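# Move tote to work bench, block onto stand

## Task

Carry the tote from the staging bench over to the work bench and leave it resting entirely on that bench, with nothing hanging past its edge. Take the wooden block out of the tote and set it so it sits wholly on the stand's top plate. The stand's post is already locked at the correct height and must still be locked there at the end. Either robot or both may be used, but no robot may tip over or be left leaning.

## Robot and tools

Robots: r1 and r2 are identical Hello Robot Stretch 4 units. Each has an omni-wheel base (rim within 0.23 m of its origin), a lift on a mast, one arm that telescopes straight forward, a three-axis wrist and a five-finger hand. They are about 1.6 m tall. Each reports in its own frames, so only images, lidar_m and wrist_depth_mm reveal where one robot is relative to the other.

Frames: the base frame sits on the floor under the base centre, x forward, y left, z up, in metres. hand_pose is printed in it; the hand point is 0.045 m ahead of the palm, its +z along the straight fingers, +y out of the palm. The odometry frame is the base frame at scene start; base_odometry counts wheel turns only (heading in rad, left positive, -3.142 to 3.142).

Tool move: arguments r1 and r2 (each optional, one object per robot), cameras, blocking. A robot's object holds base and/or joints, plus optional speeds, pace, contact_limits; or end_of_arm alone.
- base: an offset from where the base last reported itself, never a pose. translate_m (forward +, metres, -2 to 2), strafe_m (left +, -2 to 2), rotate_rad (counter-clockwise from above +, -3.2 to 3.2). Only translate_m and strafe_m may be combined, giving a straight diagonal drive with no turn.
- joints: absolute targets by name. lift_m 0 to 1.2 m; arm_m 0 to 0.55 m extension; wrist_yaw_rad -1.134 to 4.276 (0 ahead, + left, 3.14 folded back); wrist_pitch_rad -1.117 to 4.259 (0 level, 1.57 pointing down); wrist_roll_rad -1.117 to 4.259 (0 palm up, 1.57 palm to robot's right, 3.14 palm down). Fingers hand_little, hand_ring, hand_middle, hand_index, hand_thumb_bend: -1 curled to +1 straight; hand_thumb_turn: -1 opposite the fingers to +1 beside the palm. Settings hand_force_limit (-1 to 1, maps to roughly 0-10 N fingertip, 0-15 N thumb) and hand_speed (-0.96 to 1; full speed from +0.48 up). Out-of-range targets are clipped and flagged.
- pace: slow, default, fast or max. speeds: per-joint top speed for lift_m, arm_m and the wrist joints. contact_limits: 0 (lightest) to 1, default 0.5, for arm_m, lift_m, translate_m, strafe_m, rotate_rad, placed beside that same command.
- end_of_arm: "enable_torque" revives wrist motors that shut off.
- cameras: list of names (r1_head_camera, r1_head_left_camera, r1_head_right_camera, r1_wrist_camera, the r2 equivalents, or all). blocking true waits for everything to settle; false returns in about 0.5 s while motion continues. An empty move just reports full state and images.

wait(seconds 0-10, cameras): lets time pass; returns early if a non-blocking move finishes. stop(cameras): brakes all running motions. zoom_image(camera, region [x0,y0,x1,y1] pixels, max 504 each side): enlarges part of the latest image. show_instructions: shows the hand reference page. finished_scene(scene 1): ends the scene; the result must persist with robots hands-off.

Result lines: move lists robots commanded; as last shown marks ones not commanded. base_status and joint_status say done, moving, off_target, or an unrequested stop (contact_stop, time_out, limit_stop_at_own_body, limit_stop_at_tilt, torque_fault); such a stop cancels the remaining calls in that reply. on_its_own describes what happened unasked (slack, holds, off). lidar_m: 12 distances in metres, 30-degree sectors starting straight ahead and going counter-clockwise (4th left, 7th behind, 10th right); - means nothing or closer than 0.25 m. wrist_depth_mm: 7x7 grid of depths 100-2000 mm. hand_stopped_by: six words for little, ring, middle, index, thumb_bend, thumb_turn (moving, target, force, stalled, fault). *_load_n: fingertip loads in N, positive when pushed open; a vanished load means the grip slipped. motor_effort (percent, peak in brackets), servo_current (mA), base_tilt (degrees, forward/right positive, up to ~3 degrees bias), turned_by_wheels vs turned_by_imu (a gap over ~0.1 rad suggests slip or a hit).

Hand use: with thumb turned fully across, fingers wrap objects 35-65 mm thick; thumb tip against index pad can pinch light items. Close slowly (hand_speed -0.94 or lower) for a gentle grip; raise hand_force_limit and send a more-closed target to squeeze harder. The wrist camera sits behind the palm heel and can collide.

Cautions: never let the robots press into each other, including a hand gripping the other robot's fingers; once bases touch, any further drive is a hard press. Two robots given the same drive can differ by about 3 cm per metre, so shared carries strain the hands. With over 1 kg in hand and arm beyond 0.2 m, avoid fast turns, drives, sudden stops or lifting while driving; tilt over 6 degrees freezes the robot. Keep lift contact limit at 0.15+ for 1 kg loads. Avoid self-collision: hand low over the base, tilted-up-and-rolled wrists, or yaw past about 3.4 with arm out. Do not drop things even slightly, slam, or push fixed objects hard. Leave the stand's post lock untouched. Loose objects may be nudged occasionally.

Each tool is called after "Emit:" in YAML: its name, and indented under it one key for each argument.

Reference images:

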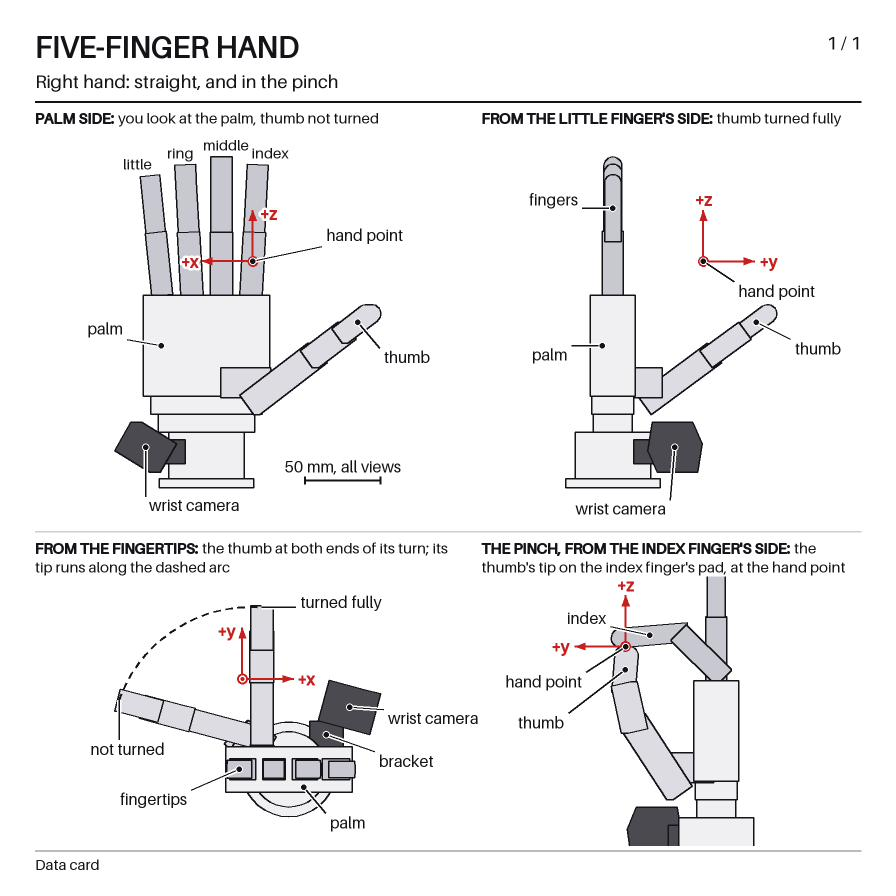

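## Session

Emit:
move:

Scene clock: 0.00 s.
r1.base_odometry: x=+0.000 y=+0.000 heading=+0.000
r1.turned_by_wheels: +0.000
r1.turned_by_imu: +0.000
r1.base_tilt: forward=-0.1 right=-0.9
r1.lidar_m: 2.60 1.39 1.17 1.16 1.32 2.22 1.82 0.98 0.86 2.57 1.54 1.52
r1.base_status: not commanded
r1.joint_positions: lift_m=+0.167 arm_m=+0.000 wrist_yaw_rad=+3.215 wrist_pitch_rad=+0.004 wrist_roll_rad=+0.000 hand_little=+1.000 hand_ring=+1.000 hand_middle=+1.000 hand_index=+1.000 hand_thumb_turn=+1.000 hand_thumb_bend=+1.000 hand_force_limit=+0.000 hand_speed=-0.800
r1.joint_status: not commanded
r1.measured_speeds: all 0
r1.hand_stopped_by: target,target,target,target,target,target
r1.little_load_n: 0.0
r1.ring_load_n: 0.5
r1.middle_load_n: 0.0
r1.index_load_n: 0.0
r1.thumb_bend_load_n: 0.0
r1.thumb_turn_load_n: 0.0
r1.motor_effort: lift_m=+22 arm_m=-5 wheel_0=-1 wheel_1=+0 wheel_2=-2
r1.servo_current: wrist_yaw_rad=39 wrist_pitch_rad=33 wrist_roll_rad=46
r1.hand_pose: x=-0.0587 y=+0.1017 z=+0.4049 quat_wxyz=(-0.517, -0.519, +0.482, +0.480) (m; r1's base frame)
r1.wrist_depth_mm: - 134 - - - - - / - 125 146 - - - - / - 135 176 - - - - / 137 137 - - - - - / 226 - - - - - - / 223 1229 138 124 - - - / 233 - - - - - -
r2.base_odometry: x=+0.000 y=+0.000 heading=+0.000
r2.turned_by_wheels: +0.000
r2.turned_by_imu: +0.000
r2.base_tilt: forward=+0.2 right=+0.2
r2.lidar_m: 2.43 1.04 1.22 3.11 1.82 1.07 0.91 0.91 1.06 1.87 2.14 1.89
r2.base_status: not commanded
r2.joint_positions: lift_m=+0.273 arm_m=+0.000 wrist_yaw_rad=+3.220 wrist_pitch_rad=+0.005 wrist_roll_rad=+0.000 hand_little=+1.000 hand_ring=+1.000 hand_middle=+1.000 hand_index=+1.000 hand_thumb_turn=+1.000 hand_thumb_bend=+1.000 hand_force_limit=+0.000 hand_speed=-0.800
r2.joint_status: not commanded
r2.measured_speeds: all 0
r2.hand_stopped_by: target,target,target,target,target,target
r2.little_load_n: 0.0
r2.ring_load_n: 0.0
r2.middle_load_n: 0.0
r2.index_load_n: 0.0
r2.thumb_bend_load_n: 0.0
r2.thumb_turn_load_n: 0.0
r2.motor_effort: lift_m=+22 arm_m=+2 wheel_0=+0 wheel_1=-1 wheel_2=+0
r2.servo_current: wrist_yaw_rad=39 wrist_pitch_rad=46 wrist_roll_rad=46
r2.hand_pose: x=-0.0595 y=+0.1004 z=+0.5101 quat_wxyz=(-0.518, -0.521, +0.481, +0.479) (m; r2's base frame)
r2.wrist_depth_mm: - 139 138 - - - - / - 108 137 - - - - / - 109 137 223 - - - / - 126 152 - - - - / 195 142 - - - - - / 198 - 169 165 - - - / 205 - 109 108 - - -
pictures: r1_head_camera, r1_head_left_camera, r1_head_right_camera, r1_wrist_camera, r2_head_camera, r2_head_left_camera, r2_head_right_camera, r2_wrist_camera

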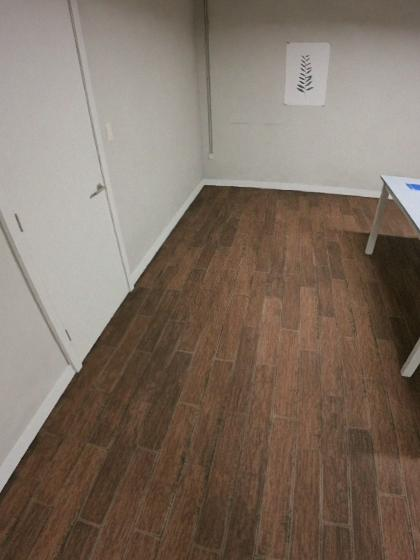

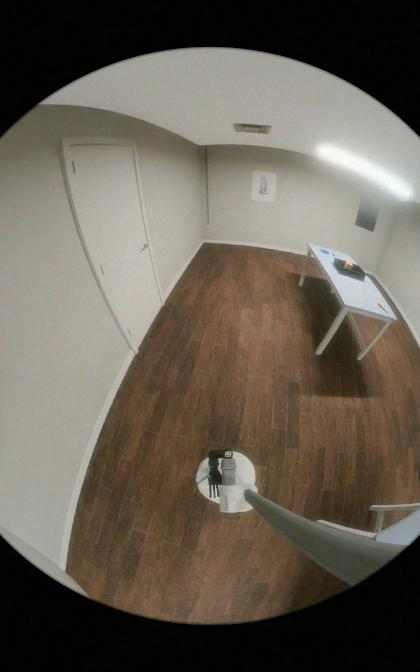

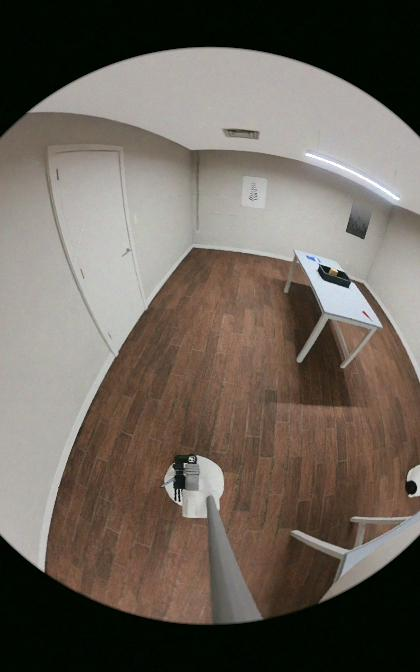

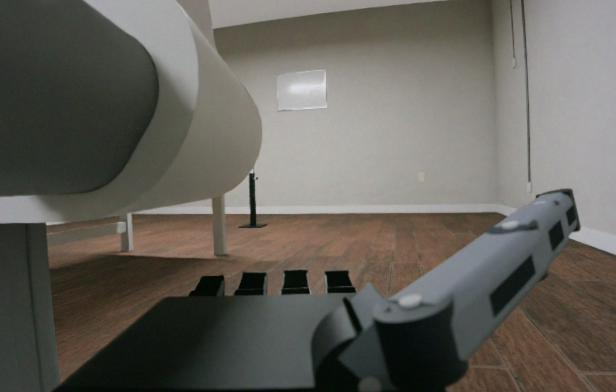

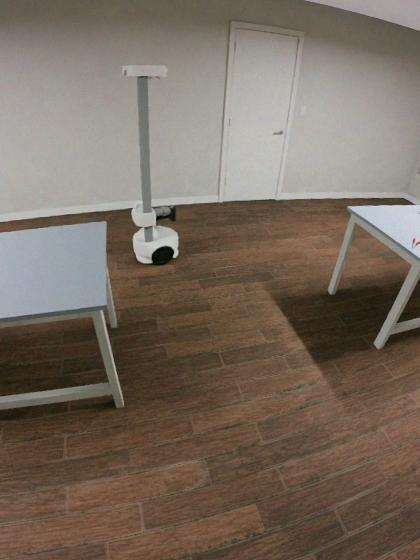

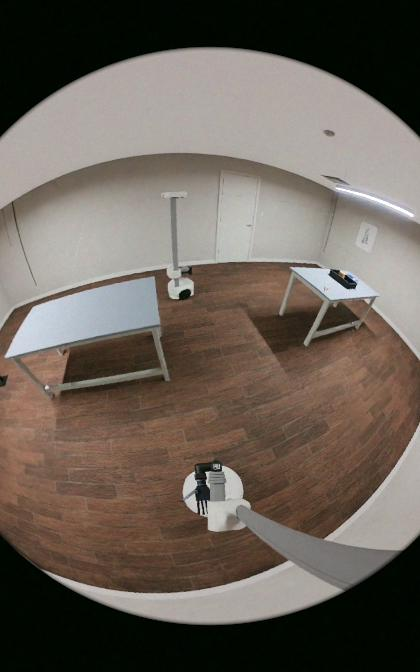

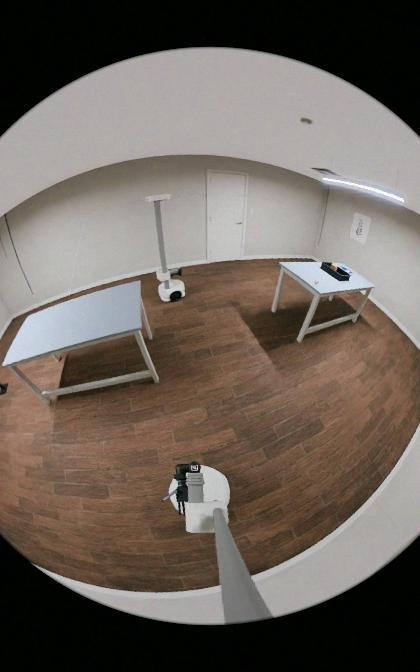

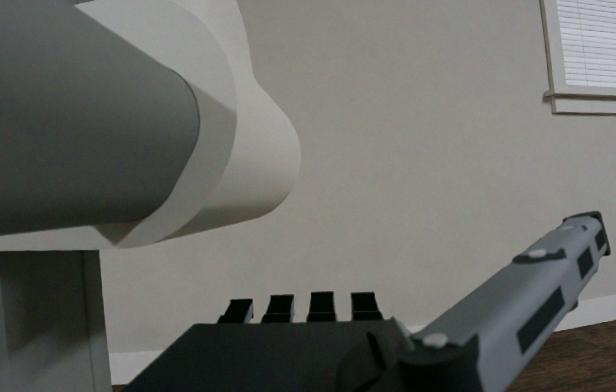

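Emit:
zoom_image:
  camera: "r1_head_right_camera"
  region: [260, 220, 400, 380]

Emit:
zoom_image:
  camera: "r2_head_right_camera"
  region: [260, 240, 400, 360]

Emit:
zoom_image:
  camera: "r1_wrist_camera"
  region: [180, 140, 340, 280]

Scaled by 3.150 from the camera's image (finer frame: 600x960).

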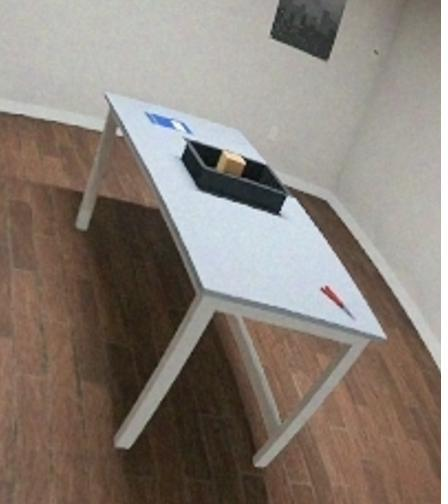

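Scaled by 3.600 from the camera's image (finer frame: 600x960).

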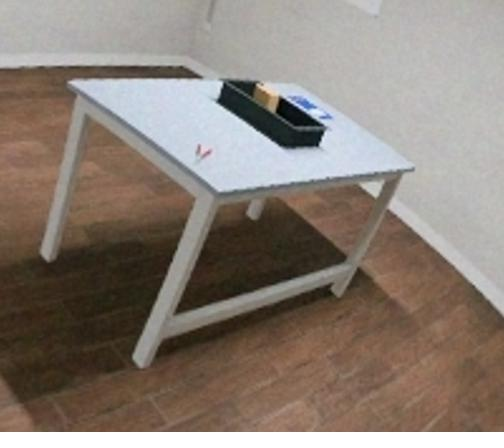

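Scaled by 3.150.

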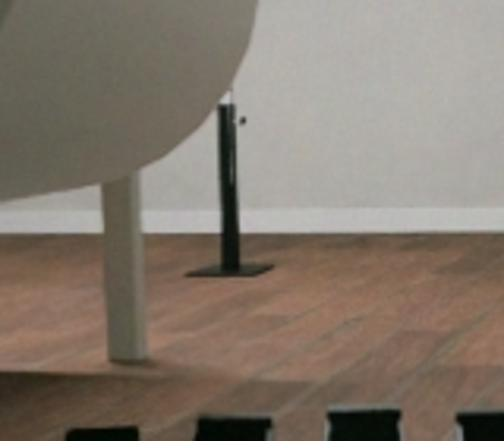

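Emit:
move:
  r1: {"base": {"rotate_rad": -0.8}}
  r2: {"base": {"rotate_rad": 0.9}}
  cameras: ["r1_head_camera", "r1_head_left_camera", "r1_head_right_camera", "r2_head_camera", "r2_head_left_camera", "r2_head_right_camera"]

Scene clock: 17.33 s.
move: r1 done; r2 done
r1.base_odometry: x=+0.000 y=+0.000 heading=-0.800
r1.turned_by_wheels: -0.800
r1.turned_by_imu: -0.803
r1.base_tilt: forward=+0.0 right=-0.9
r1.lidar_m: 1.53 2.63 1.75 1.24 1.15 1.20 1.58 3.87 1.25 0.89 1.16 1.97
r1.base_status: done
r1.joint_positions: lift_m=+0.167 arm_m=+0.000 wrist_yaw_rad=+3.215 wrist_pitch_rad=+0.004 wrist_roll_rad=+0.000 hand_little=+1.000 hand_ring=+1.000 hand_middle=+1.000 hand_index=+1.000 hand_thumb_turn=+1.000 hand_thumb_bend=+1.000 hand_force_limit=+0.000 hand_speed=-0.800
r1.joint_status: not commanded
r1.measured_speeds: all 0
r1.hand_stopped_by: target,target,target,target,target,target
r1.little_load_n: 0.0
r1.ring_load_n: 0.0
r1.middle_load_n: 0.0
r1.index_load_n: 0.0
r1.thumb_bend_load_n: 0.0
r1.thumb_turn_load_n: 0.0
r1.motor_effort: lift_m=+22(22) arm_m=-5(5) wheel_0=+2(8) wheel_1=+0(10) wheel_2=+1(7)
r1.servo_current: wrist_yaw_rad=33(39) wrist_pitch_rad=33(46) wrist_roll_rad=52(59)
r1.hand_pose: x=-0.0587 y=+0.1017 z=+0.4049 quat_wxyz=(-0.517, -0.519, +0.482, +0.480)
r1.wrist_depth_mm: - 134 - - - - - / - 129 150 - - - - / - 135 179 - - - - / - 137 - - - - - / 229 - - - - - - / 225 1205 138 124 - - - / 222 - - - - - -
r2.base_odometry: x=+0.000 y=+0.000 heading=+0.900
r2.turned_by_wheels: +0.900
r2.turned_by_imu: +0.909
r2.base_tilt: forward=+0.3 right=+0.2
r2.lidar_m: 1.14 1.70 2.63 1.22 0.94 0.90 0.99 1.48 3.00 1.94 2.50 1.04
r2.base_status: done
r2.joint_positions: lift_m=+0.273 arm_m=+0.000 wrist_yaw_rad=+3.220 wrist_pitch_rad=+0.005 wrist_roll_rad=+0.000 hand_little=+1.000 hand_ring=+1.000 hand_middle=+1.000 hand_index=+1.000 hand_thumb_turn=+1.000 hand_thumb_bend=+1.000 hand_force_limit=+0.000 hand_speed=-0.800
r2.joint_status: not commanded
r2.measured_speeds: all 0
r2.hand_stopped_by: target,target,target,target,target,target
r2.little_load_n: 0.0
r2.ring_load_n: 0.0
r2.middle_load_n: 0.0
r2.index_load_n: 0.0
r2.thumb_bend_load_n: 0.0
r2.thumb_turn_load_n: 0.5
r2.motor_effort: lift_m=+22(22) arm_m=-1(2) wheel_0=-1(8) wheel_1=-2(7) wheel_2=-2(8)
r2.servo_current: wrist_yaw_rad=39(59) wrist_pitch_rad=46(78) wrist_roll_rad=46(52)
r2.hand_pose: x=-0.0595 y=+0.1004 z=+0.5101 quat_wxyz=(-0.518, -0.521, +0.481, +0.479)
r2.wrist_depth_mm: - 140 138 - - - - / - 108 137 - - - - / - 109 137 230 - - - / - 126 153 - - - - / 194 - - - - - - / 200 1661 1464 165 - - - / 204 1160 108 108 - - -

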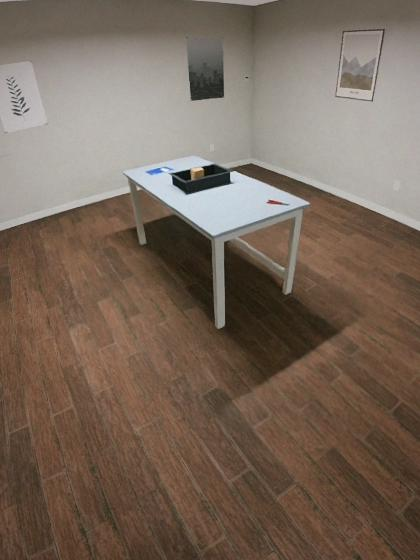

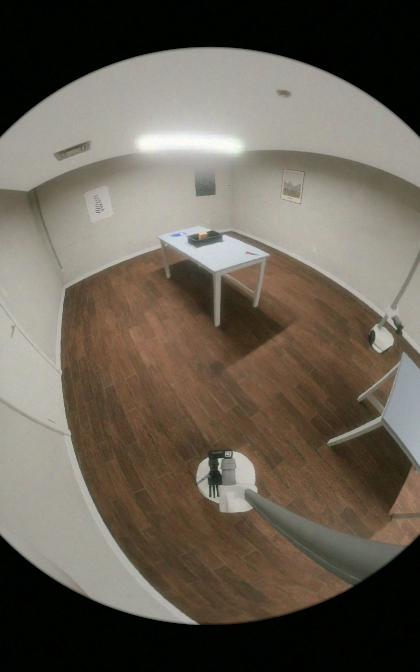

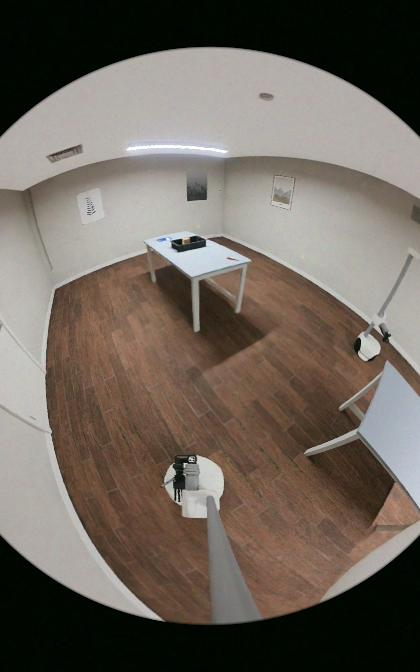

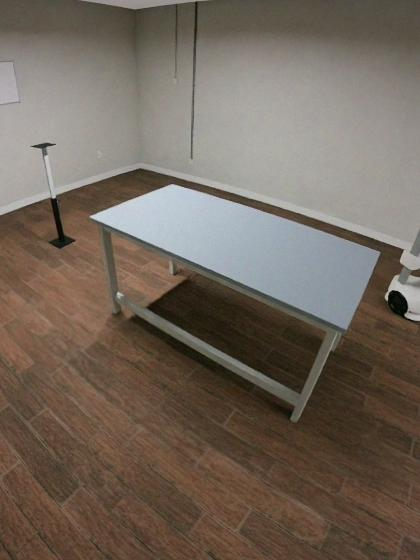

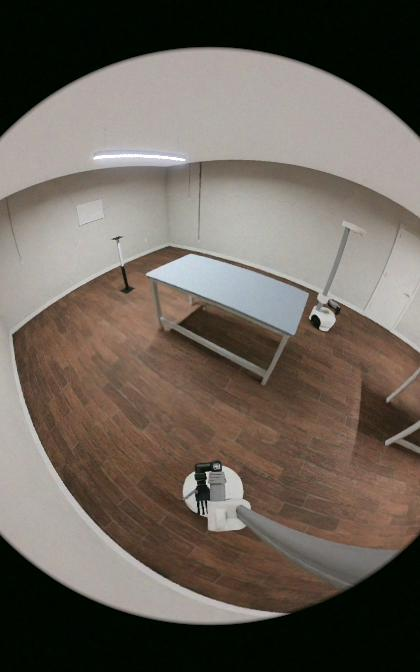

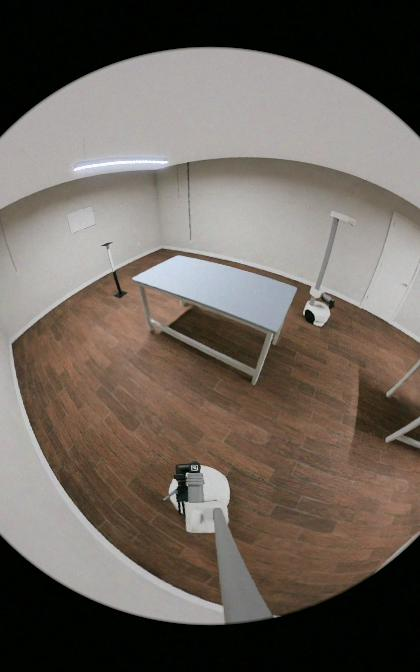

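Emit:
zoom_image:
  camera: "r1_head_camera"
  region: [120, 130, 310, 250]

Emit:
zoom_image:
  camera: "r2_head_camera"
  region: [0, 130, 110, 260]

Scaled by 2.653 from the camera's image (finer frame: 1200x1600).

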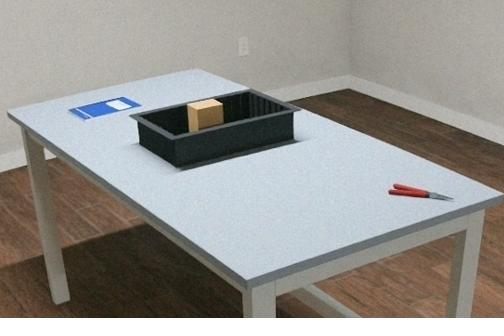

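Scaled by 3.877 from the camera's image (finer frame: 1200x1600).

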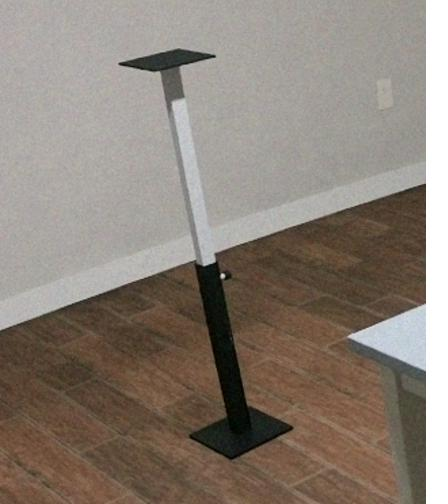

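Emit:
move:
  r1: {"base": {"rotate_rad": -0.965}}
  r2: {"base": {"rotate_rad": -0.635}}

Emit:
move:
  r1: {"base": {"strafe_m": 1.99, "translate_m": 0.2}, "joints": {"lift_m": 0.75}}
  r2: {"base": {"strafe_m": -1.99, "translate_m": 0.4}, "joints": {"lift_m": 0.75}}
  cameras: ["r1_head_camera", "r1_head_left_camera", "r2_head_camera", "r2_head_left_camera"]

Scene clock: 111.80 s.
move: r1 done; r2 done
r1.base_odometry: x=+0.000 y=+0.000 heading=-1.764
r1.turned_by_wheels: -0.965
r1.turned_by_imu: -0.971
r1.base_tilt: forward=+0.1 right=-1.0
r1.lidar_m: 1.59 1.79 1.55 4.33 1.63 1.22 1.16 1.19 1.69 4.39 1.12 0.87
r1.base_status: done
r1.joint_positions: lift_m=+0.167 arm_m=+0.000 wrist_yaw_rad=+3.215 wrist_pitch_rad=+0.004 wrist_roll_rad=+0.000 hand_little=+1.000 hand_ring=+1.000 hand_middle=+1.000 hand_index=+1.000 hand_thumb_turn=+1.000 hand_thumb_bend=+1.000 hand_force_limit=+0.000 hand_speed=-0.800
r1.joint_status: not commanded
r1.measured_speeds: all 0
r1.hand_stopped_by: target,target,target,target,target,target
r1.little_load_n: 0.0
r1.ring_load_n: 0.0
r1.middle_load_n: 0.0
r1.index_load_n: 0.0
r1.thumb_bend_load_n: 0.0
r1.thumb_turn_load_n: 0.0
r1.motor_effort: lift_m=+22(22) arm_m=-5(6) wheel_0=+1(11) wheel_1=+2(10) wheel_2=+2(7)
r1.servo_current: wrist_yaw_rad=33(39) wrist_pitch_rad=39(46) wrist_roll_rad=52(59)
r1.hand_pose: x=-0.0587 y=+0.1017 z=+0.4049 quat_wxyz=(-0.517, -0.519, +0.482, +0.480)
r1.wrist_depth_mm: - 134 - - - - - / - 129 150 - - - - / - 135 179 - - - - / - 137 217 - - - - / 217 - - - - - - / 224 1098 138 124 - - - / 221 - - - - - -
r2.base_odometry: x=+0.000 y=+0.000 heading=+0.265
r2.turned_by_wheels: -0.635
r2.turned_by_imu: -0.638
r2.base_tilt: forward=+0.3 right=+0.1
r2.lidar_m: 1.03 1.07 1.51 3.64 1.29 0.97 0.91 0.96 1.33 3.64 1.92 2.28
r2.base_status: done
r2.joint_positions: lift_m=+0.273 arm_m=+0.000 wrist_yaw_rad=+3.220 wrist_pitch_rad=+0.005 wrist_roll_rad=+0.000 hand_little=+1.000 hand_ring=+1.000 hand_middle=+1.000 hand_index=+1.000 hand_thumb_turn=+1.000 hand_thumb_bend=+1.000 hand_force_limit=+0.000 hand_speed=-0.800
r2.joint_status: not commanded
r2.measured_speeds: all 0
r2.hand_stopped_by: target,target,target,target,target,target
r2.little_load_n: 0.0
r2.ring_load_n: 0.0
r2.middle_load_n: 0.0
r2.index_load_n: 0.0
r2.thumb_bend_load_n: 0.0
r2.thumb_turn_load_n: 0.0
r2.motor_effort: lift_m=+22(22) arm_m=-2(3) wheel_0=+1(7) wheel_1=+1(9) wheel_2=+1(7)
r2.servo_current: wrist_yaw_rad=52(72) wrist_pitch_rad=39(65) wrist_roll_rad=46(52)
r2.hand_pose: x=-0.0595 y=+0.1004 z=+0.5101 quat_wxyz=(-0.518, -0.521, +0.481, +0.479)
r2.wrist_depth_mm: - 139 138 - - - - / - 108 137 - - - - / - 109 137 233 - - - / - 127 154 - - - - / 195 142 - - - - - / 200 - 168 165 - - - / 205 239 108 108 - - -
pictures: none

Scene clock: 120.00 s.
move: r1 done; r2 done
r1.base_odometry: x=+1.914 y=-0.579 heading=-1.765
r1.turned_by_wheels: +0.000
r1.turned_by_imu: +0.006
r1.base_tilt: forward=-0.1 right=-0.9
r1.lidar_m: 0.62 0.66 0.96 2.34 1.88 1.39 1.28 1.35 1.94 2.45 0.90 0.65
r1.base_status: done
r1.joint_positions: lift_m=+0.750 arm_m=+0.000 wrist_yaw_rad=+3.215 wrist_pitch_rad=+0.004 wrist_roll_rad=+0.000 hand_little=+1.000 hand_ring=+1.000 hand_middle=+1.000 hand_index=+1.000 hand_thumb_turn=+1.000 hand_thumb_bend=+1.000 hand_force_limit=+0.000 hand_speed=-0.800
r1.joint_status: all done
r1.measured_speeds: all 0
r1.hand_stopped_by: target,target,target,target,target,target
r1.little_load_n: 0.0
r1.ring_load_n: 0.0
r1.middle_load_n: 0.0
r1.index_load_n: 0.0
r1.thumb_bend_load_n: 0.0
r1.thumb_turn_load_n: 0.0
r1.motor_effort: lift_m=+24(28) arm_m=-5(6) wheel_0=+0(12) wheel_1=-1(12) wheel_2=-1(4)
r1.servo_current: wrist_yaw_rad=33(52) wrist_pitch_rad=39(46) wrist_roll_rad=52(65)
r1.hand_pose: x=-0.0587 y=+0.1017 z=+0.9874 quat_wxyz=(-0.517, -0.519, +0.482, +0.480)
r1.wrist_depth_mm: - 134 1430 - - - - / - 129 150 - - - - / - 135 179 - - - - / - 137 217 - - - - / 229 - - - - - - / 223 - 138 124 - - - / - - - - - - -
r2.base_odometry: x=+0.907 y=-1.816 heading=+0.265
r2.turned_by_wheels: +0.000
r2.turned_by_imu: +0.005
r2.base_tilt: forward=+0.3 right=+0.1
r2.lidar_m: 0.64 0.66 2.14 2.67 1.89 1.38 1.31 1.37 1.88 2.63 0.94 0.68
r2.base_status: done
r2.joint_positions: lift_m=+0.750 arm_m=+0.000 wrist_yaw_rad=+3.220 wrist_pitch_rad=+0.005 wrist_roll_rad=+0.000 hand_little=+1.000 hand_ring=+1.000 hand_middle=+1.000 hand_index=+1.000 hand_thumb_turn=+1.000 hand_thumb_bend=+1.000 hand_force_limit=+0.000 hand_speed=-0.800
r2.joint_status: all done
r2.measured_speeds: all 0
r2.hand_stopped_by: target,target,target,target,target,target
r2.little_load_n: 0.0
r2.ring_load_n: 0.0
r2.middle_load_n: 0.0
r2.index_load_n: 0.0
r2.thumb_bend_load_n: 0.0
r2.thumb_turn_load_n: 0.0
r2.motor_effort: lift_m=+25(29) arm_m=-2(3) wheel_0=+0(12) wheel_1=+0(9) wheel_2=+1(6)
r2.servo_current: wrist_yaw_rad=46(72) wrist_pitch_rad=52(65) wrist_roll_rad=39(59)
r2.hand_pose: x=-0.0595 y=+0.1004 z=+0.9870 quat_wxyz=(-0.518, -0.521, +0.481, +0.479)
r2.wrist_depth_mm: - - 138 - - - - / - 113 136 - - - - / - 110 136 217 - - - / - 124 150 246 - - - / 193 142 - - - - - / 198 - 168 165 - - - / 204 - 109 108 - - -

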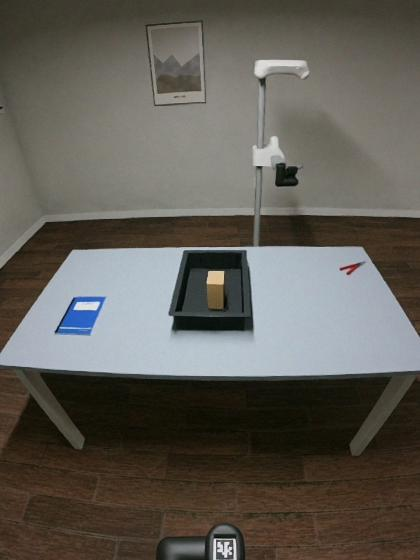

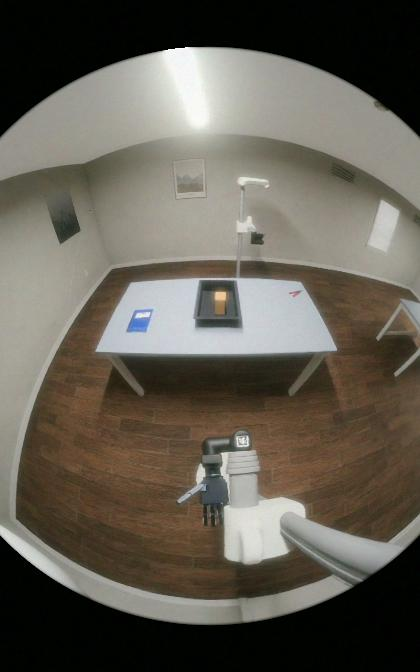

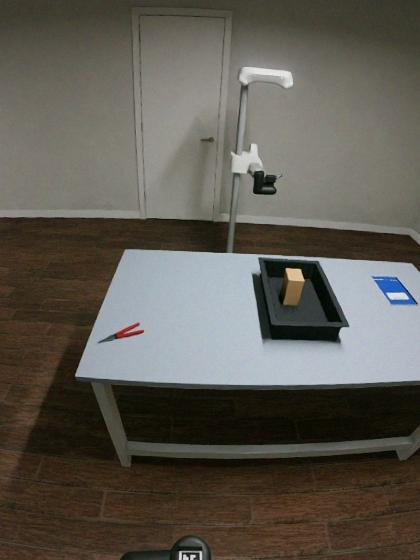

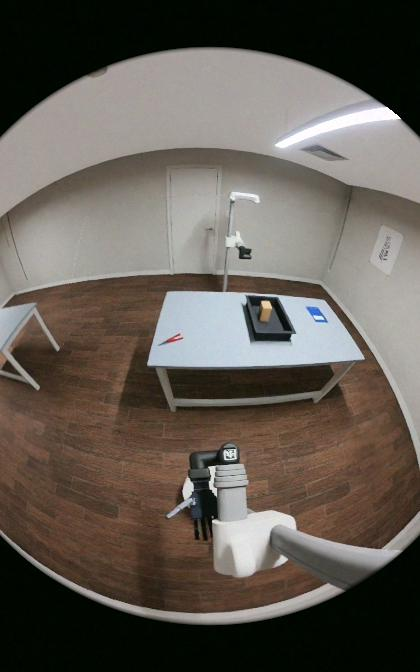

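Emit:
zoom_image:
  camera: "r1_head_camera"
  region: [150, 235, 270, 340]

Emit:
zoom_image:
  camera: "r2_head_camera"
  region: [240, 245, 360, 350]

Scaled by 4.200 from the camera's image (finer frame: 1200x1600).

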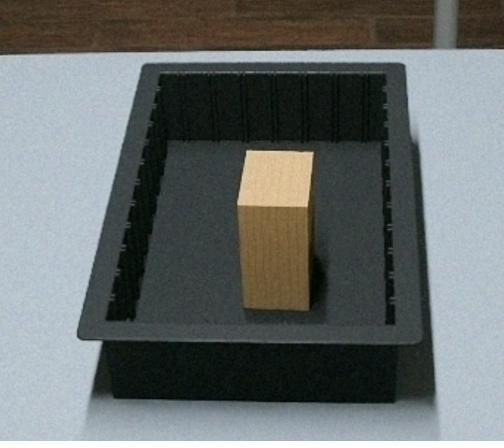

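Scaled by 4.200 from the camera's image (finer frame: 1200x1600).

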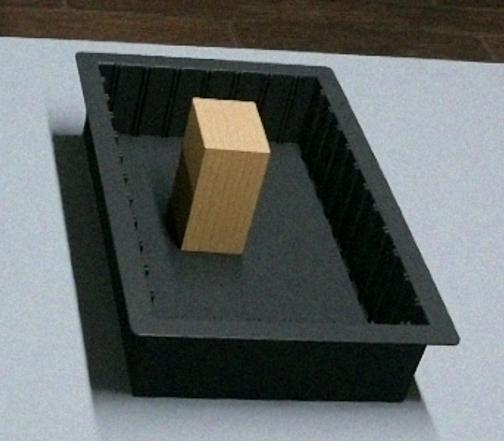

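Emit:
move:
  r1: {"joints": {"wrist_yaw_rad": 0, "lift_m": 1.05}}
  r2: {"joints": {"wrist_yaw_rad": 0, "lift_m": 0.85}}

Emit:
move:
  r1: {"joints": {"wrist_pitch_rad": 1.57, "wrist_roll_rad": 1.57, "hand_thumb_turn": -1, "hand_speed": 0.0}}
  r2: {"joints": {"wrist_roll_rad": 3.14}}
  cameras: ["r1_head_camera", "r1_wrist_camera", "r2_head_camera", "r2_wrist_camera"]

Scene clock: 150.90 s.
move: r1 done; r2 done
r1.base_odometry: x=+1.914 y=-0.579 heading=-1.765
r1.turned_by_wheels: +0.000
r1.turned_by_imu: +0.000
r1.base_tilt: forward=+0.0 right=-0.9
r1.lidar_m: 0.64 0.68 0.95 2.33 1.87 1.39 1.27 1.36 1.93 2.42 0.90 0.67
r1.base_status: not commanded
r1.joint_positions: lift_m=+1.050 arm_m=+0.000 wrist_yaw_rad=+0.003 wrist_pitch_rad=+0.004 wrist_roll_rad=+0.000 hand_little=+1.000 hand_ring=+1.000 hand_middle=+1.000 hand_index=+1.000 hand_thumb_turn=+1.000 hand_thumb_bend=+1.000 hand_force_limit=+0.000 hand_speed=-0.800
r1.joint_status: all done
r1.measured_speeds: all 0
r1.hand_stopped_by: target,target,target,target,target,target
r1.little_load_n: 0.0
r1.ring_load_n: 0.0
r1.middle_load_n: 0.0
r1.index_load_n: 0.0
r1.thumb_bend_load_n: 0.0
r1.thumb_turn_load_n: 0.0
r1.motor_effort: lift_m=+24(28) arm_m=-5(5) wheel_0=+0(0) wheel_1=-1(2) wheel_2=-2(2)
r1.servo_current: wrist_yaw_rad=39(130) wrist_pitch_rad=39(39) wrist_roll_rad=52(59)
r1.hand_pose: x=+0.3930 y=-0.1176 z=+1.2874 quat_wxyz=(+0.498, +0.500, +0.502, +0.500)
r1.wrist_depth_mm: - - - - - - - / - - - - - - - / - - - - - - - / - - - - - - - / - - - - - - - / - - 138 124 - - - / - - - - - - -
r2.base_odometry: x=+0.907 y=-1.816 heading=+0.265
r2.turned_by_wheels: +0.000
r2.turned_by_imu: +0.000
r2.base_tilt: forward=+0.3 right=+0.2
r2.lidar_m: 0.63 0.68 2.15 2.68 1.89 1.38 1.31 1.37 1.89 2.64 0.92 0.66
r2.base_status: not commanded
r2.joint_positions: lift_m=+0.850 arm_m=+0.000 wrist_yaw_rad=+0.001 wrist_pitch_rad=+0.005 wrist_roll_rad=+0.000 hand_little=+1.000 hand_ring=+1.000 hand_middle=+1.000 hand_index=+1.000 hand_thumb_turn=+1.000 hand_thumb_bend=+1.000 hand_force_limit=+0.000 hand_speed=-0.800
r2.joint_status: all done
r2.measured_speeds: all 0
r2.hand_stopped_by: target,target,target,target,target,target
r2.little_load_n: 0.0
r2.ring_load_n: 0.0
r2.middle_load_n: 0.0
r2.index_load_n: 0.0
r2.thumb_bend_load_n: 0.0
r2.thumb_turn_load_n: 0.0
r2.motor_effort: lift_m=+26(28) arm_m=-2(3) wheel_0=-1(1) wheel_1=+0(1) wheel_2=+0(1)
r2.servo_current: wrist_yaw_rad=33(111) wrist_pitch_rad=33(59) wrist_roll_rad=39(59)
r2.hand_pose: x=+0.3928 y=-0.1179 z=+1.0869 quat_wxyz=(+0.498, +0.501, +0.502, +0.499)
r2.wrist_depth_mm: - - - - - - - / - - - - - - - / - - - - - - - / - - - - - - - / - - - - - - - / - - 193 186 206 - - / - - 109 108 - - -
pictures: none

Scene clock: 153.27 s.
move: r1 done; r2 done
r1.base_odometry: x=+1.914 y=-0.579 heading=-1.765
r1.turned_by_wheels: +0.000
r1.turned_by_imu: +0.000
r1.base_tilt: forward=+0.0 right=-0.9
r1.lidar_m: 0.64 0.65 0.94 2.33 1.89 1.40 1.28 1.38 1.94 2.43 0.90 0.65
r1.base_status: not commanded
r1.joint_positions: lift_m=+1.050 arm_m=+0.000 wrist_yaw_rad=+0.003 wrist_pitch_rad=+1.568 wrist_roll_rad=+1.567 hand_little=+1.000 hand_ring=+1.000 hand_middle=+1.000 hand_index=+1.000 hand_thumb_turn=-1.000 hand_thumb_bend=+1.000 hand_force_limit=+0.000 hand_speed=+0.000
r1.joint_status: all done
r1.measured_speeds: all 0
r1.hand_stopped_by: target,target,target,target,target,target
r1.little_load_n: 0.0
r1.ring_load_n: 0.0
r1.middle_load_n: 0.0
r1.index_load_n: 0.0
r1.thumb_bend_load_n: 0.0
r1.thumb_turn_load_n: 0.0
r1.motor_effort: lift_m=+24(24) arm_m=-5(5) wheel_0=+0(1) wheel_1=-1(2) wheel_2=-2(2)
r1.servo_current: wrist_yaw_rad=33(46) wrist_pitch_rad=39(72) wrist_roll_rad=46(111)
r1.hand_pose: x=+0.1414 y=-0.1478 z=+1.0065 quat_wxyz=(+0.000, +1.000, +0.003, +0.001)
r1.wrist_depth_mm: 1138 1138 1160 1182 1182 1205 1205 / 1138 1138 1160 115 1182 1229 1205 / 1138 1160 1182 1160 - 1205 1205 / 1138 1160 1160 - - 1205 1205 / 1160 1160 1182 - - 1205 1229 / 1160 1182 138 125 - 1229 1229 / 1160 - - - - - 1229
r2.base_odometry: x=+0.907 y=-1.816 heading=+0.265
r2.turned_by_wheels: +0.000
r2.turned_by_imu: +0.000
r2.base_tilt: forward=+0.3 right=+0.1
r2.lidar_m: 0.64 0.66 2.16 2.68 1.88 1.37 1.31 1.38 1.90 2.64 0.93 0.68
r2.base_status: not commanded
r2.joint_positions: lift_m=+0.850 arm_m=+0.000 wrist_yaw_rad=+0.001 wrist_pitch_rad=+0.005 wrist_roll_rad=+3.137 hand_little=+1.000 hand_ring=+1.000 hand_middle=+1.000 hand_index=+1.000 hand_thumb_turn=+1.000 hand_thumb_bend=+1.000 hand_force_limit=+0.000 hand_speed=-0.800
r2.joint_status: all done
r2.measured_speeds: all 0
r2.hand_stopped_by: target,target,target,target,target,target
r2.little_load_n: -0.5
r2.ring_load_n: 0.0
r2.middle_load_n: 0.0
r2.index_load_n: 0.0
r2.thumb_bend_load_n: 0.0
r2.thumb_turn_load_n: -0.5
r2.motor_effort: lift_m=+26(26) arm_m=-2(3) wheel_0=-1(1) wheel_1=-1(1) wheel_2=+1(1)
r2.servo_current: wrist_yaw_rad=46(72) wrist_pitch_rad=52(72) wrist_roll_rad=39(137)
r2.hand_pose: x=+0.3921 y=-0.0565 z=+0.9665 quat_wxyz=(-0.498, +0.503, -0.500, +0.500)
r2.wrist_depth_mm: - - - - - - - / - - - - - - - / - - - - - - - / - - - - - - - / - - - - - - - / - - - 187 - - - / - - 108 108 - - -
r1_wrist_camera: T_world_to_cam=[[-0.99938, 0.00518, 0.03483, 0.12028], [0.00587, 0.99979, 0.01986, 0.11585], [-0.03472, 0.02005, -0.9992, 1.17891]] pos_world=[0.16046, -0.14009, 1.17147]
r2_wrist_camera: T_world_to_cam=[[0.04928, 0.99846, 0.02564, 0.03469], [0.03151, -0.02721, 0.99913, -0.97835], [0.99829, -0.04843, -0.0328, -0.20314]] pos_world=[0.23191, -0.0711, 0.96995]

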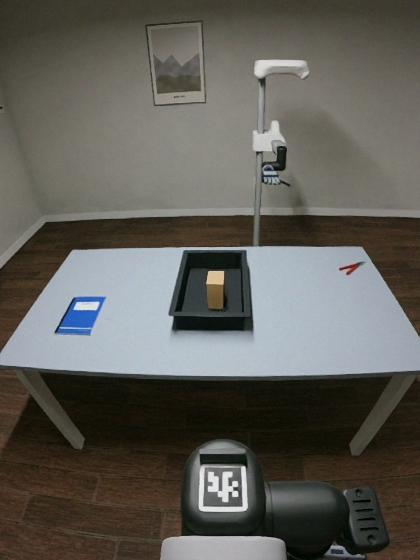

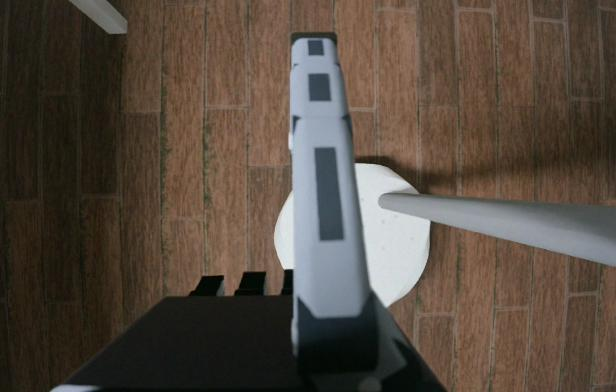

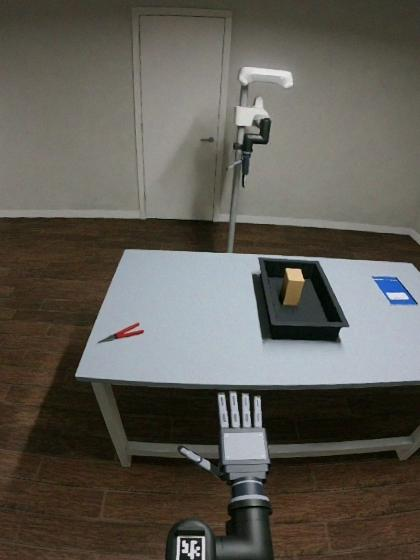

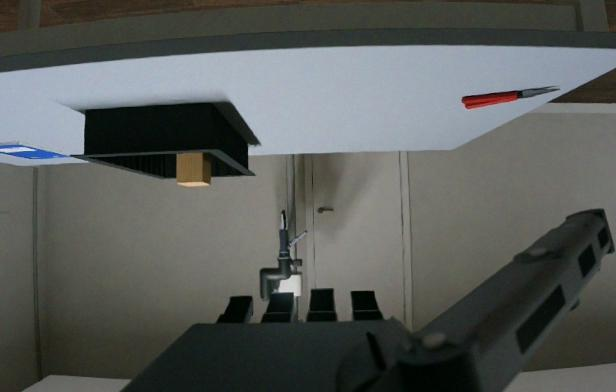

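Emit:
move:
  r1: {"base": {"strafe_m": 0.167, "translate_m": 0.35}, "joints": {"arm_m": 0.5}}
  cameras: ["r1_head_camera", "r1_wrist_camera", "r2_head_camera", "r2_wrist_camera"]

Scene clock: 163.13 s.
move: r1 done
r1.base_odometry: x=+2.011 y=-0.955 heading=-1.764
r1.turned_by_wheels: +0.000
r1.turned_by_imu: +0.003
r1.base_tilt: forward=+0.1 right=-0.9
r1.lidar_m: 0.28 0.32 0.47 2.15 2.28 1.75 1.66 1.69 2.46 2.55 0.43 0.31
r1.base_status: done
r1.joint_positions: lift_m=+1.050 arm_m=+0.500 wrist_yaw_rad=+0.003 wrist_pitch_rad=+1.569 wrist_roll_rad=+1.568 hand_little=+1.000 hand_ring=+1.000 hand_middle=+1.000 hand_index=+1.000 hand_thumb_turn=-1.000 hand_thumb_bend=+1.000 hand_force_limit=+0.000 hand_speed=+0.000
r1.joint_status: all done
r1.measured_speeds: all 0
r1.hand_stopped_by: target,target,target,target,target,target
r1.little_load_n: 0.0
r1.ring_load_n: 0.0
r1.middle_load_n: 0.0
r1.index_load_n: 0.0
r1.thumb_bend_load_n: 0.0
r1.thumb_turn_load_n: 0.0
r1.motor_effort: lift_m=+23(24) arm_m=+8(10) wheel_0=+3(10) wheel_1=+1(11) wheel_2=+2(10)
r1.servo_current: wrist_yaw_rad=39(46) wrist_pitch_rad=39(39) wrist_roll_rad=59(59)
r1.hand_pose: x=+0.6407 y=-0.1478 z=+1.0066 quat_wxyz=(+0.000, +1.000, +0.003, +0.001)
r1.wrist_depth_mm: 304 306 310 - - - - / 304 320 353 108 336 320 - / 307 - - - - 322 - / - - - 279 - 324 - / 312 - - - - 325 - / 309 138 138 124 - 324 - / - - - - - - -
r2: as last shown
r2.turned_by_imu: +0.001
r2.little_load_n: 0.0
r2.thumb_turn_load_n: 0.0
r2.servo_current: wrist_yaw_rad=13(72) wrist_pitch_rad=46(72) wrist_roll_rad=46(52)
r2.wrist_depth_mm: - - - - - - - / - - - - - - - / - - - - - - - / - - - - - - - / - - - - - - - / - - 809 188 - - - / - - 109 108 - - -
r1_wrist_camera: T_world_to_cam=[[-0.99936, 0.00566, 0.03545, 0.61881], [0.00637, 0.99978, 0.01984, 0.11261], [-0.03533, 0.02006, -0.99918, 1.19673]] pos_world=[0.65997, -0.14009, 1.17157]
r2_wrist_camera: T_world_to_cam=[[0.04928, 0.99846, 0.02564, 0.03469], [0.03151, -0.02721, 0.99913, -0.97835], [0.99829, -0.04843, -0.0328, -0.20314]] pos_world=[0.23191, -0.0711, 0.96995]

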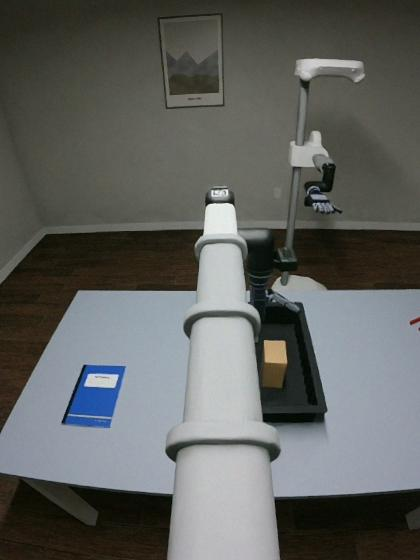

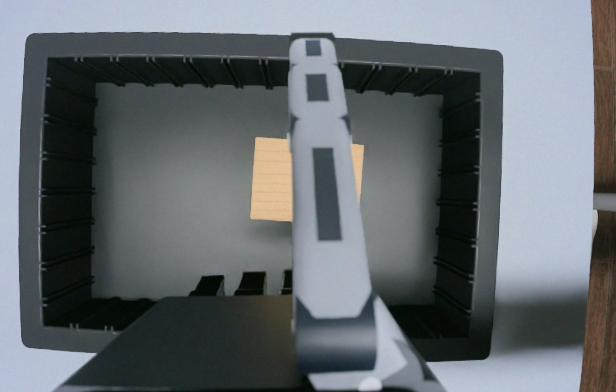

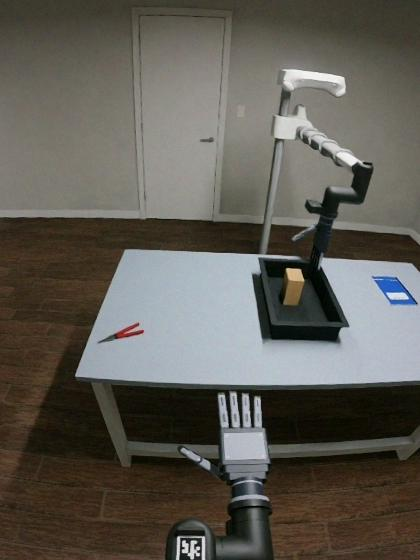

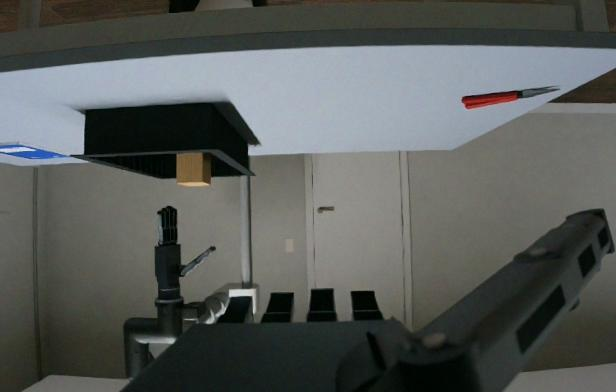

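Emit:
move:
  r1: {"joints": {"arm_m": 0.494, "wrist_yaw_rad": -0.068, "lift_m": 0.95}}
  cameras: ["r1_wrist_camera", "r1_head_camera"]

Scene clock: 187.27 s.
move: r1 done
r1.base_odometry: x=+2.011 y=-0.955 heading=-1.764
r1.turned_by_wheels: +0.000
r1.turned_by_imu: +0.001
r1.base_tilt: forward=+0.0 right=-1.0
r1.lidar_m: 0.29 0.31 0.46 2.16 2.29 1.75 1.67 1.68 2.45 2.53 0.41 0.31
r1.base_status: not commanded
r1.joint_positions: lift_m=+0.950 arm_m=+0.494 wrist_yaw_rad=-0.065 wrist_pitch_rad=+1.569 wrist_roll_rad=+1.568 hand_little=+1.000 hand_ring=+1.000 hand_middle=+1.000 hand_index=+1.000 hand_thumb_turn=-1.000 hand_thumb_bend=+1.000 hand_force_limit=+0.000 hand_speed=+0.000
r1.joint_status: all done
r1.measured_speeds: all 0
r1.hand_stopped_by: target,target,target,target,target,target
r1.little_load_n: 0.0
r1.ring_load_n: 0.0
r1.middle_load_n: 0.0
r1.index_load_n: 0.0
r1.thumb_bend_load_n: -0.5
r1.thumb_turn_load_n: 0.0
r1.motor_effort: lift_m=+19(23) arm_m=-8(9) wheel_0=+3(4) wheel_1=+1(1) wheel_2=+1(2)
r1.servo_current: wrist_yaw_rad=33(65) wrist_pitch_rad=39(46) wrist_roll_rad=52(59)
r1.hand_pose: x=+0.6254 y=-0.1454 z=+0.9070 quat_wxyz=(+0.000, +1.000, -0.031, +0.001)
r1.wrist_depth_mm: - 242 - - 273 236 - / - - - 106 - 250 220 / - - 180 180 - - 221 / - - 180 181 - - 222 / - - 180 - - - 223 / - - 138 124 - - 224 / - - - - - - 224
r2: as last shown
r2.index_load_n: -0.5
r2.thumb_turn_load_n: -0.5
r2.wrist_depth_mm: - - - - - - - / - - - - - - - / - - - - - - - / - - - - - - - / - - - - - - - / - - 1160 187 - - - / - - 108 108 - - -
pictures: r1_head_camera, r1_wrist_camera
r1_wrist_camera: T_world_to_cam=[[-0.99668, 0.07305, 0.03584, 0.61482], [0.0738, 0.99708, 0.01991, 0.06974], [-0.03428, 0.02249, -0.99916, 1.09632]] pos_world=[0.64522, -0.13911, 1.07197]

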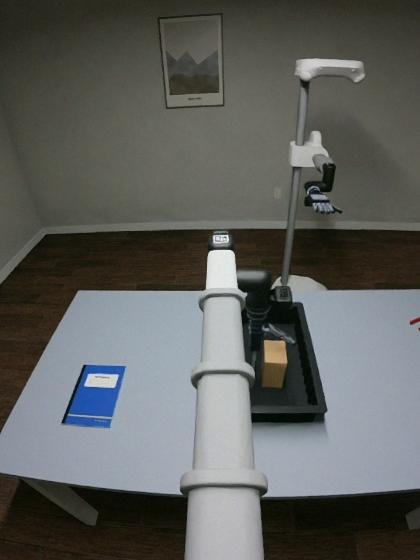

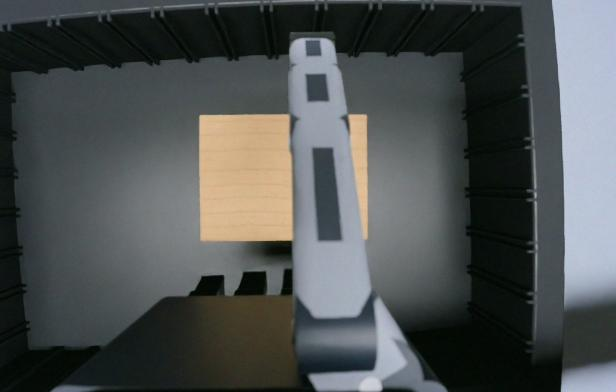

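Emit:
move:
  r1: {"joints": {"lift_m": 0.893}, "speeds": {"lift_m": 0.1}, "contact_limits": {"lift_m": 0.2}}
  cameras: ["r1_wrist_camera"]

Scene clock: 193.17 s.
move: r1 done
r1.base_odometry: x=+2.011 y=-0.955 heading=-1.764
r1.turned_by_wheels: +0.000
r1.turned_by_imu: +0.001
r1.base_tilt: forward=+0.0 right=-0.8
r1.lidar_m: 0.29 0.32 0.46 2.16 2.29 1.75 1.68 1.70 2.44 2.55 0.39 0.29
r1.base_status: not commanded
r1.joint_positions: lift_m=+0.893 arm_m=+0.494 wrist_yaw_rad=-0.065 wrist_pitch_rad=+1.569 wrist_roll_rad=+1.568 hand_little=+1.000 hand_ring=+1.000 hand_middle=+1.000 hand_index=+1.000 hand_thumb_turn=-1.000 hand_thumb_bend=+1.000 hand_force_limit=+0.000 hand_speed=+0.000
r1.joint_status: all done
r1.measured_speeds: all 0
r1.hand_stopped_by: target,target,target,target,target,target
r1.little_load_n: 0.0
r1.ring_load_n: 0.0
r1.middle_load_n: 0.0
r1.index_load_n: 0.0
r1.thumb_bend_load_n: 0.0
r1.thumb_turn_load_n: 0.0
r1.motor_effort: lift_m=+18(19) arm_m=-8(8) wheel_0=+3(4) wheel_1=+1(1) wheel_2=+1(2)
r1.servo_current: wrist_yaw_rad=39(46) wrist_pitch_rad=39(39) wrist_roll_rad=52(59)
r1.contact_limits: lift_m 0.2
r1.hand_pose: x=+0.6254 y=-0.1454 z=+0.8500 quat_wxyz=(+0.000, +1.000, -0.031, +0.001)
r1.wrist_depth_mm: 216 - - - - - - / - - 122 106 - - - / - - 123 - - - - / - - 123 124 - - - / - - 124 - - - - / - - 138 124 - - - / - - - - - - -
r2: as last shown
r2.turned_by_imu: +0.000
r2.little_load_n: 0.5
r2.index_load_n: 0.0
r2.wrist_depth_mm: - - - - - - - / - - - - - - - / - - - - - - - / - - - - - - - / - - 1576 - - - - / - - - 188 - - - / - - 109 108 - - -
r1_wrist_camera: T_world_to_cam=[[-0.99668, 0.07305, 0.03584, 0.61686], [0.0738, 0.99708, 0.01991, 0.07088], [-0.03428, 0.02249, -0.99916, 1.03947]] pos_world=[0.64522, -0.13911, 1.01507]

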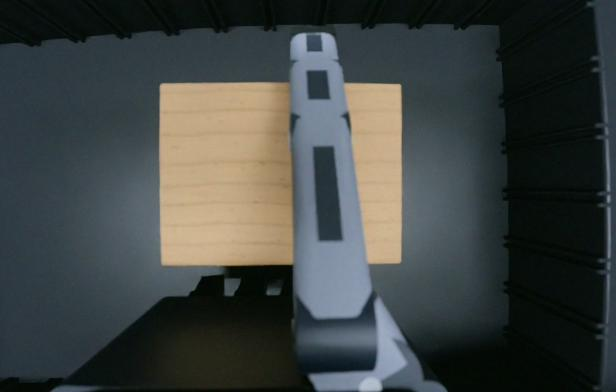

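Emit:
move:
  r1: {"base": {"strafe_m": -0.011}, "pace": "slow", "contact_limits": {"strafe_m": 0.1}}

Emit:
move:
  r1: {"joints": {"hand_speed": -0.6, "hand_force_limit": -0.4, "hand_thumb_bend": 0.0}}
  cameras: ["r1_wrist_camera"]

Scene clock: 197.77 s.
move: r1 done
r1.base_odometry: x=+2.000 y=-0.953 heading=-1.764
r1.turned_by_wheels: +0.000
r1.turned_by_imu: +0.001
r1.base_tilt: forward=+0.0 right=-0.9
r1.lidar_m: 0.28 0.33 0.45 2.16 2.30 1.75 1.65 1.68 2.43 2.51 0.42 0.31
r1.base_status: done
r1.joint_positions: lift_m=+0.893 arm_m=+0.494 wrist_yaw_rad=-0.065 wrist_pitch_rad=+1.569 wrist_roll_rad=+1.568 hand_little=+1.000 hand_ring=+1.000 hand_middle=+1.000 hand_index=+1.000 hand_thumb_turn=-1.000 hand_thumb_bend=+1.000 hand_force_limit=+0.000 hand_speed=+0.000
r1.joint_status: not commanded
r1.measured_speeds: all 0
r1.hand_stopped_by: target,target,target,target,target,target
r1.little_load_n: 0.0
r1.ring_load_n: 0.0
r1.middle_load_n: 0.0
r1.index_load_n: 0.0
r1.thumb_bend_load_n: 0.0
r1.thumb_turn_load_n: 0.0
r1.motor_effort: lift_m=+18(18) arm_m=-8(8) wheel_0=+2(8) wheel_1=-2(6) wheel_2=+1(2)
r1.servo_current: wrist_yaw_rad=33(46) wrist_pitch_rad=39(46) wrist_roll_rad=52(59)
r1.contact_limits: lift_m 0.2; strafe_m 0.1
r1.hand_pose: x=+0.6254 y=-0.1454 z=+0.8500 quat_wxyz=(+0.000, +1.000, -0.031, +0.001)
r1.wrist_depth_mm: 200 217 - - 224 224 - / - - - 106 - - - / - - 122 - 125 - - / - - 123 124 - - - / - - 123 124 - - - / - - 123 - - - - / - - - - - - -
r2: as last shown
r2.little_load_n: 0.0
pictures: none

Scene clock: 199.83 s.
move: r1 off_target
r1.base_odometry: x=+2.000 y=-0.953 heading=-1.764
r1.turned_by_wheels: +0.000
r1.turned_by_imu: -0.001
r1.base_tilt: forward=+0.0 right=-0.9
r1.lidar_m: 0.28 0.33 0.44 2.17 2.27 1.76 1.66 1.69 2.44 2.54 0.42 0.31
r1.base_status: not commanded
r1.joint_positions: lift_m=+0.893 arm_m=+0.494 wrist_yaw_rad=-0.065 wrist_pitch_rad=+1.569 wrist_roll_rad=+1.568 hand_little=+1.000 hand_ring=+1.000 hand_middle=+1.000 hand_index=+1.000 hand_thumb_turn=-1.000 hand_thumb_bend=+0.739 hand_force_limit=-0.400 hand_speed=-0.600
r1.joint_status: hand_thumb_bend off_target (ended at +0.739, target +0.000); the others done
r1.measured_speeds: all 0
r1.hand_stopped_by: target,target,target,target,force,target
r1.little_load_n: 0.0
r1.ring_load_n: 0.0
r1.middle_load_n: 0.5
r1.index_load_n: 0.0
r1.thumb_bend_load_n: 5.0
r1.thumb_turn_load_n: 0.0
r1.motor_effort: lift_m=+18(18) arm_m=-8(8) wheel_0=+2(3) wheel_1=-2(2) wheel_2=+1(1)
r1.servo_current: wrist_yaw_rad=26(46) wrist_pitch_rad=33(46) wrist_roll_rad=52(59)
r1.contact_limits: lift_m 0.2; strafe_m 0.1
r1.hand_pose: x=+0.6254 y=-0.1454 z=+0.8500 quat_wxyz=(+0.000, +1.000, -0.031, +0.001)
r1.wrist_depth_mm: 202 216 - - 220 210 - / - - - 113 - - - / - - 124 125 - - - / - - 124 125 - - - / - - 125 126 - - - / - - 125 - - - - / - - - - - - -
r2: as last shown
r1_wrist_camera: T_world_to_cam=[[-0.99668, 0.07305, 0.03584, 0.61686], [0.0738, 0.99708, 0.01991, 0.07088], [-0.03428, 0.02249, -0.99916, 1.03947]] pos_world=[0.64522, -0.13911, 1.01507]

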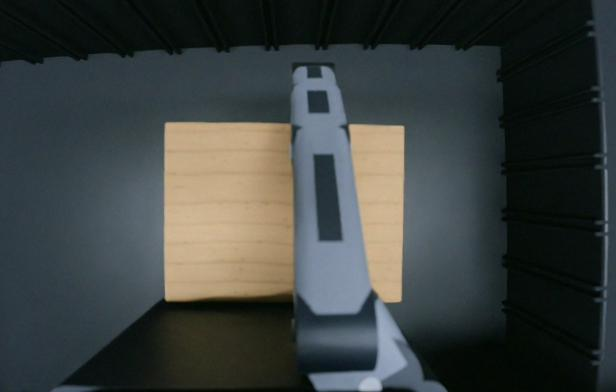

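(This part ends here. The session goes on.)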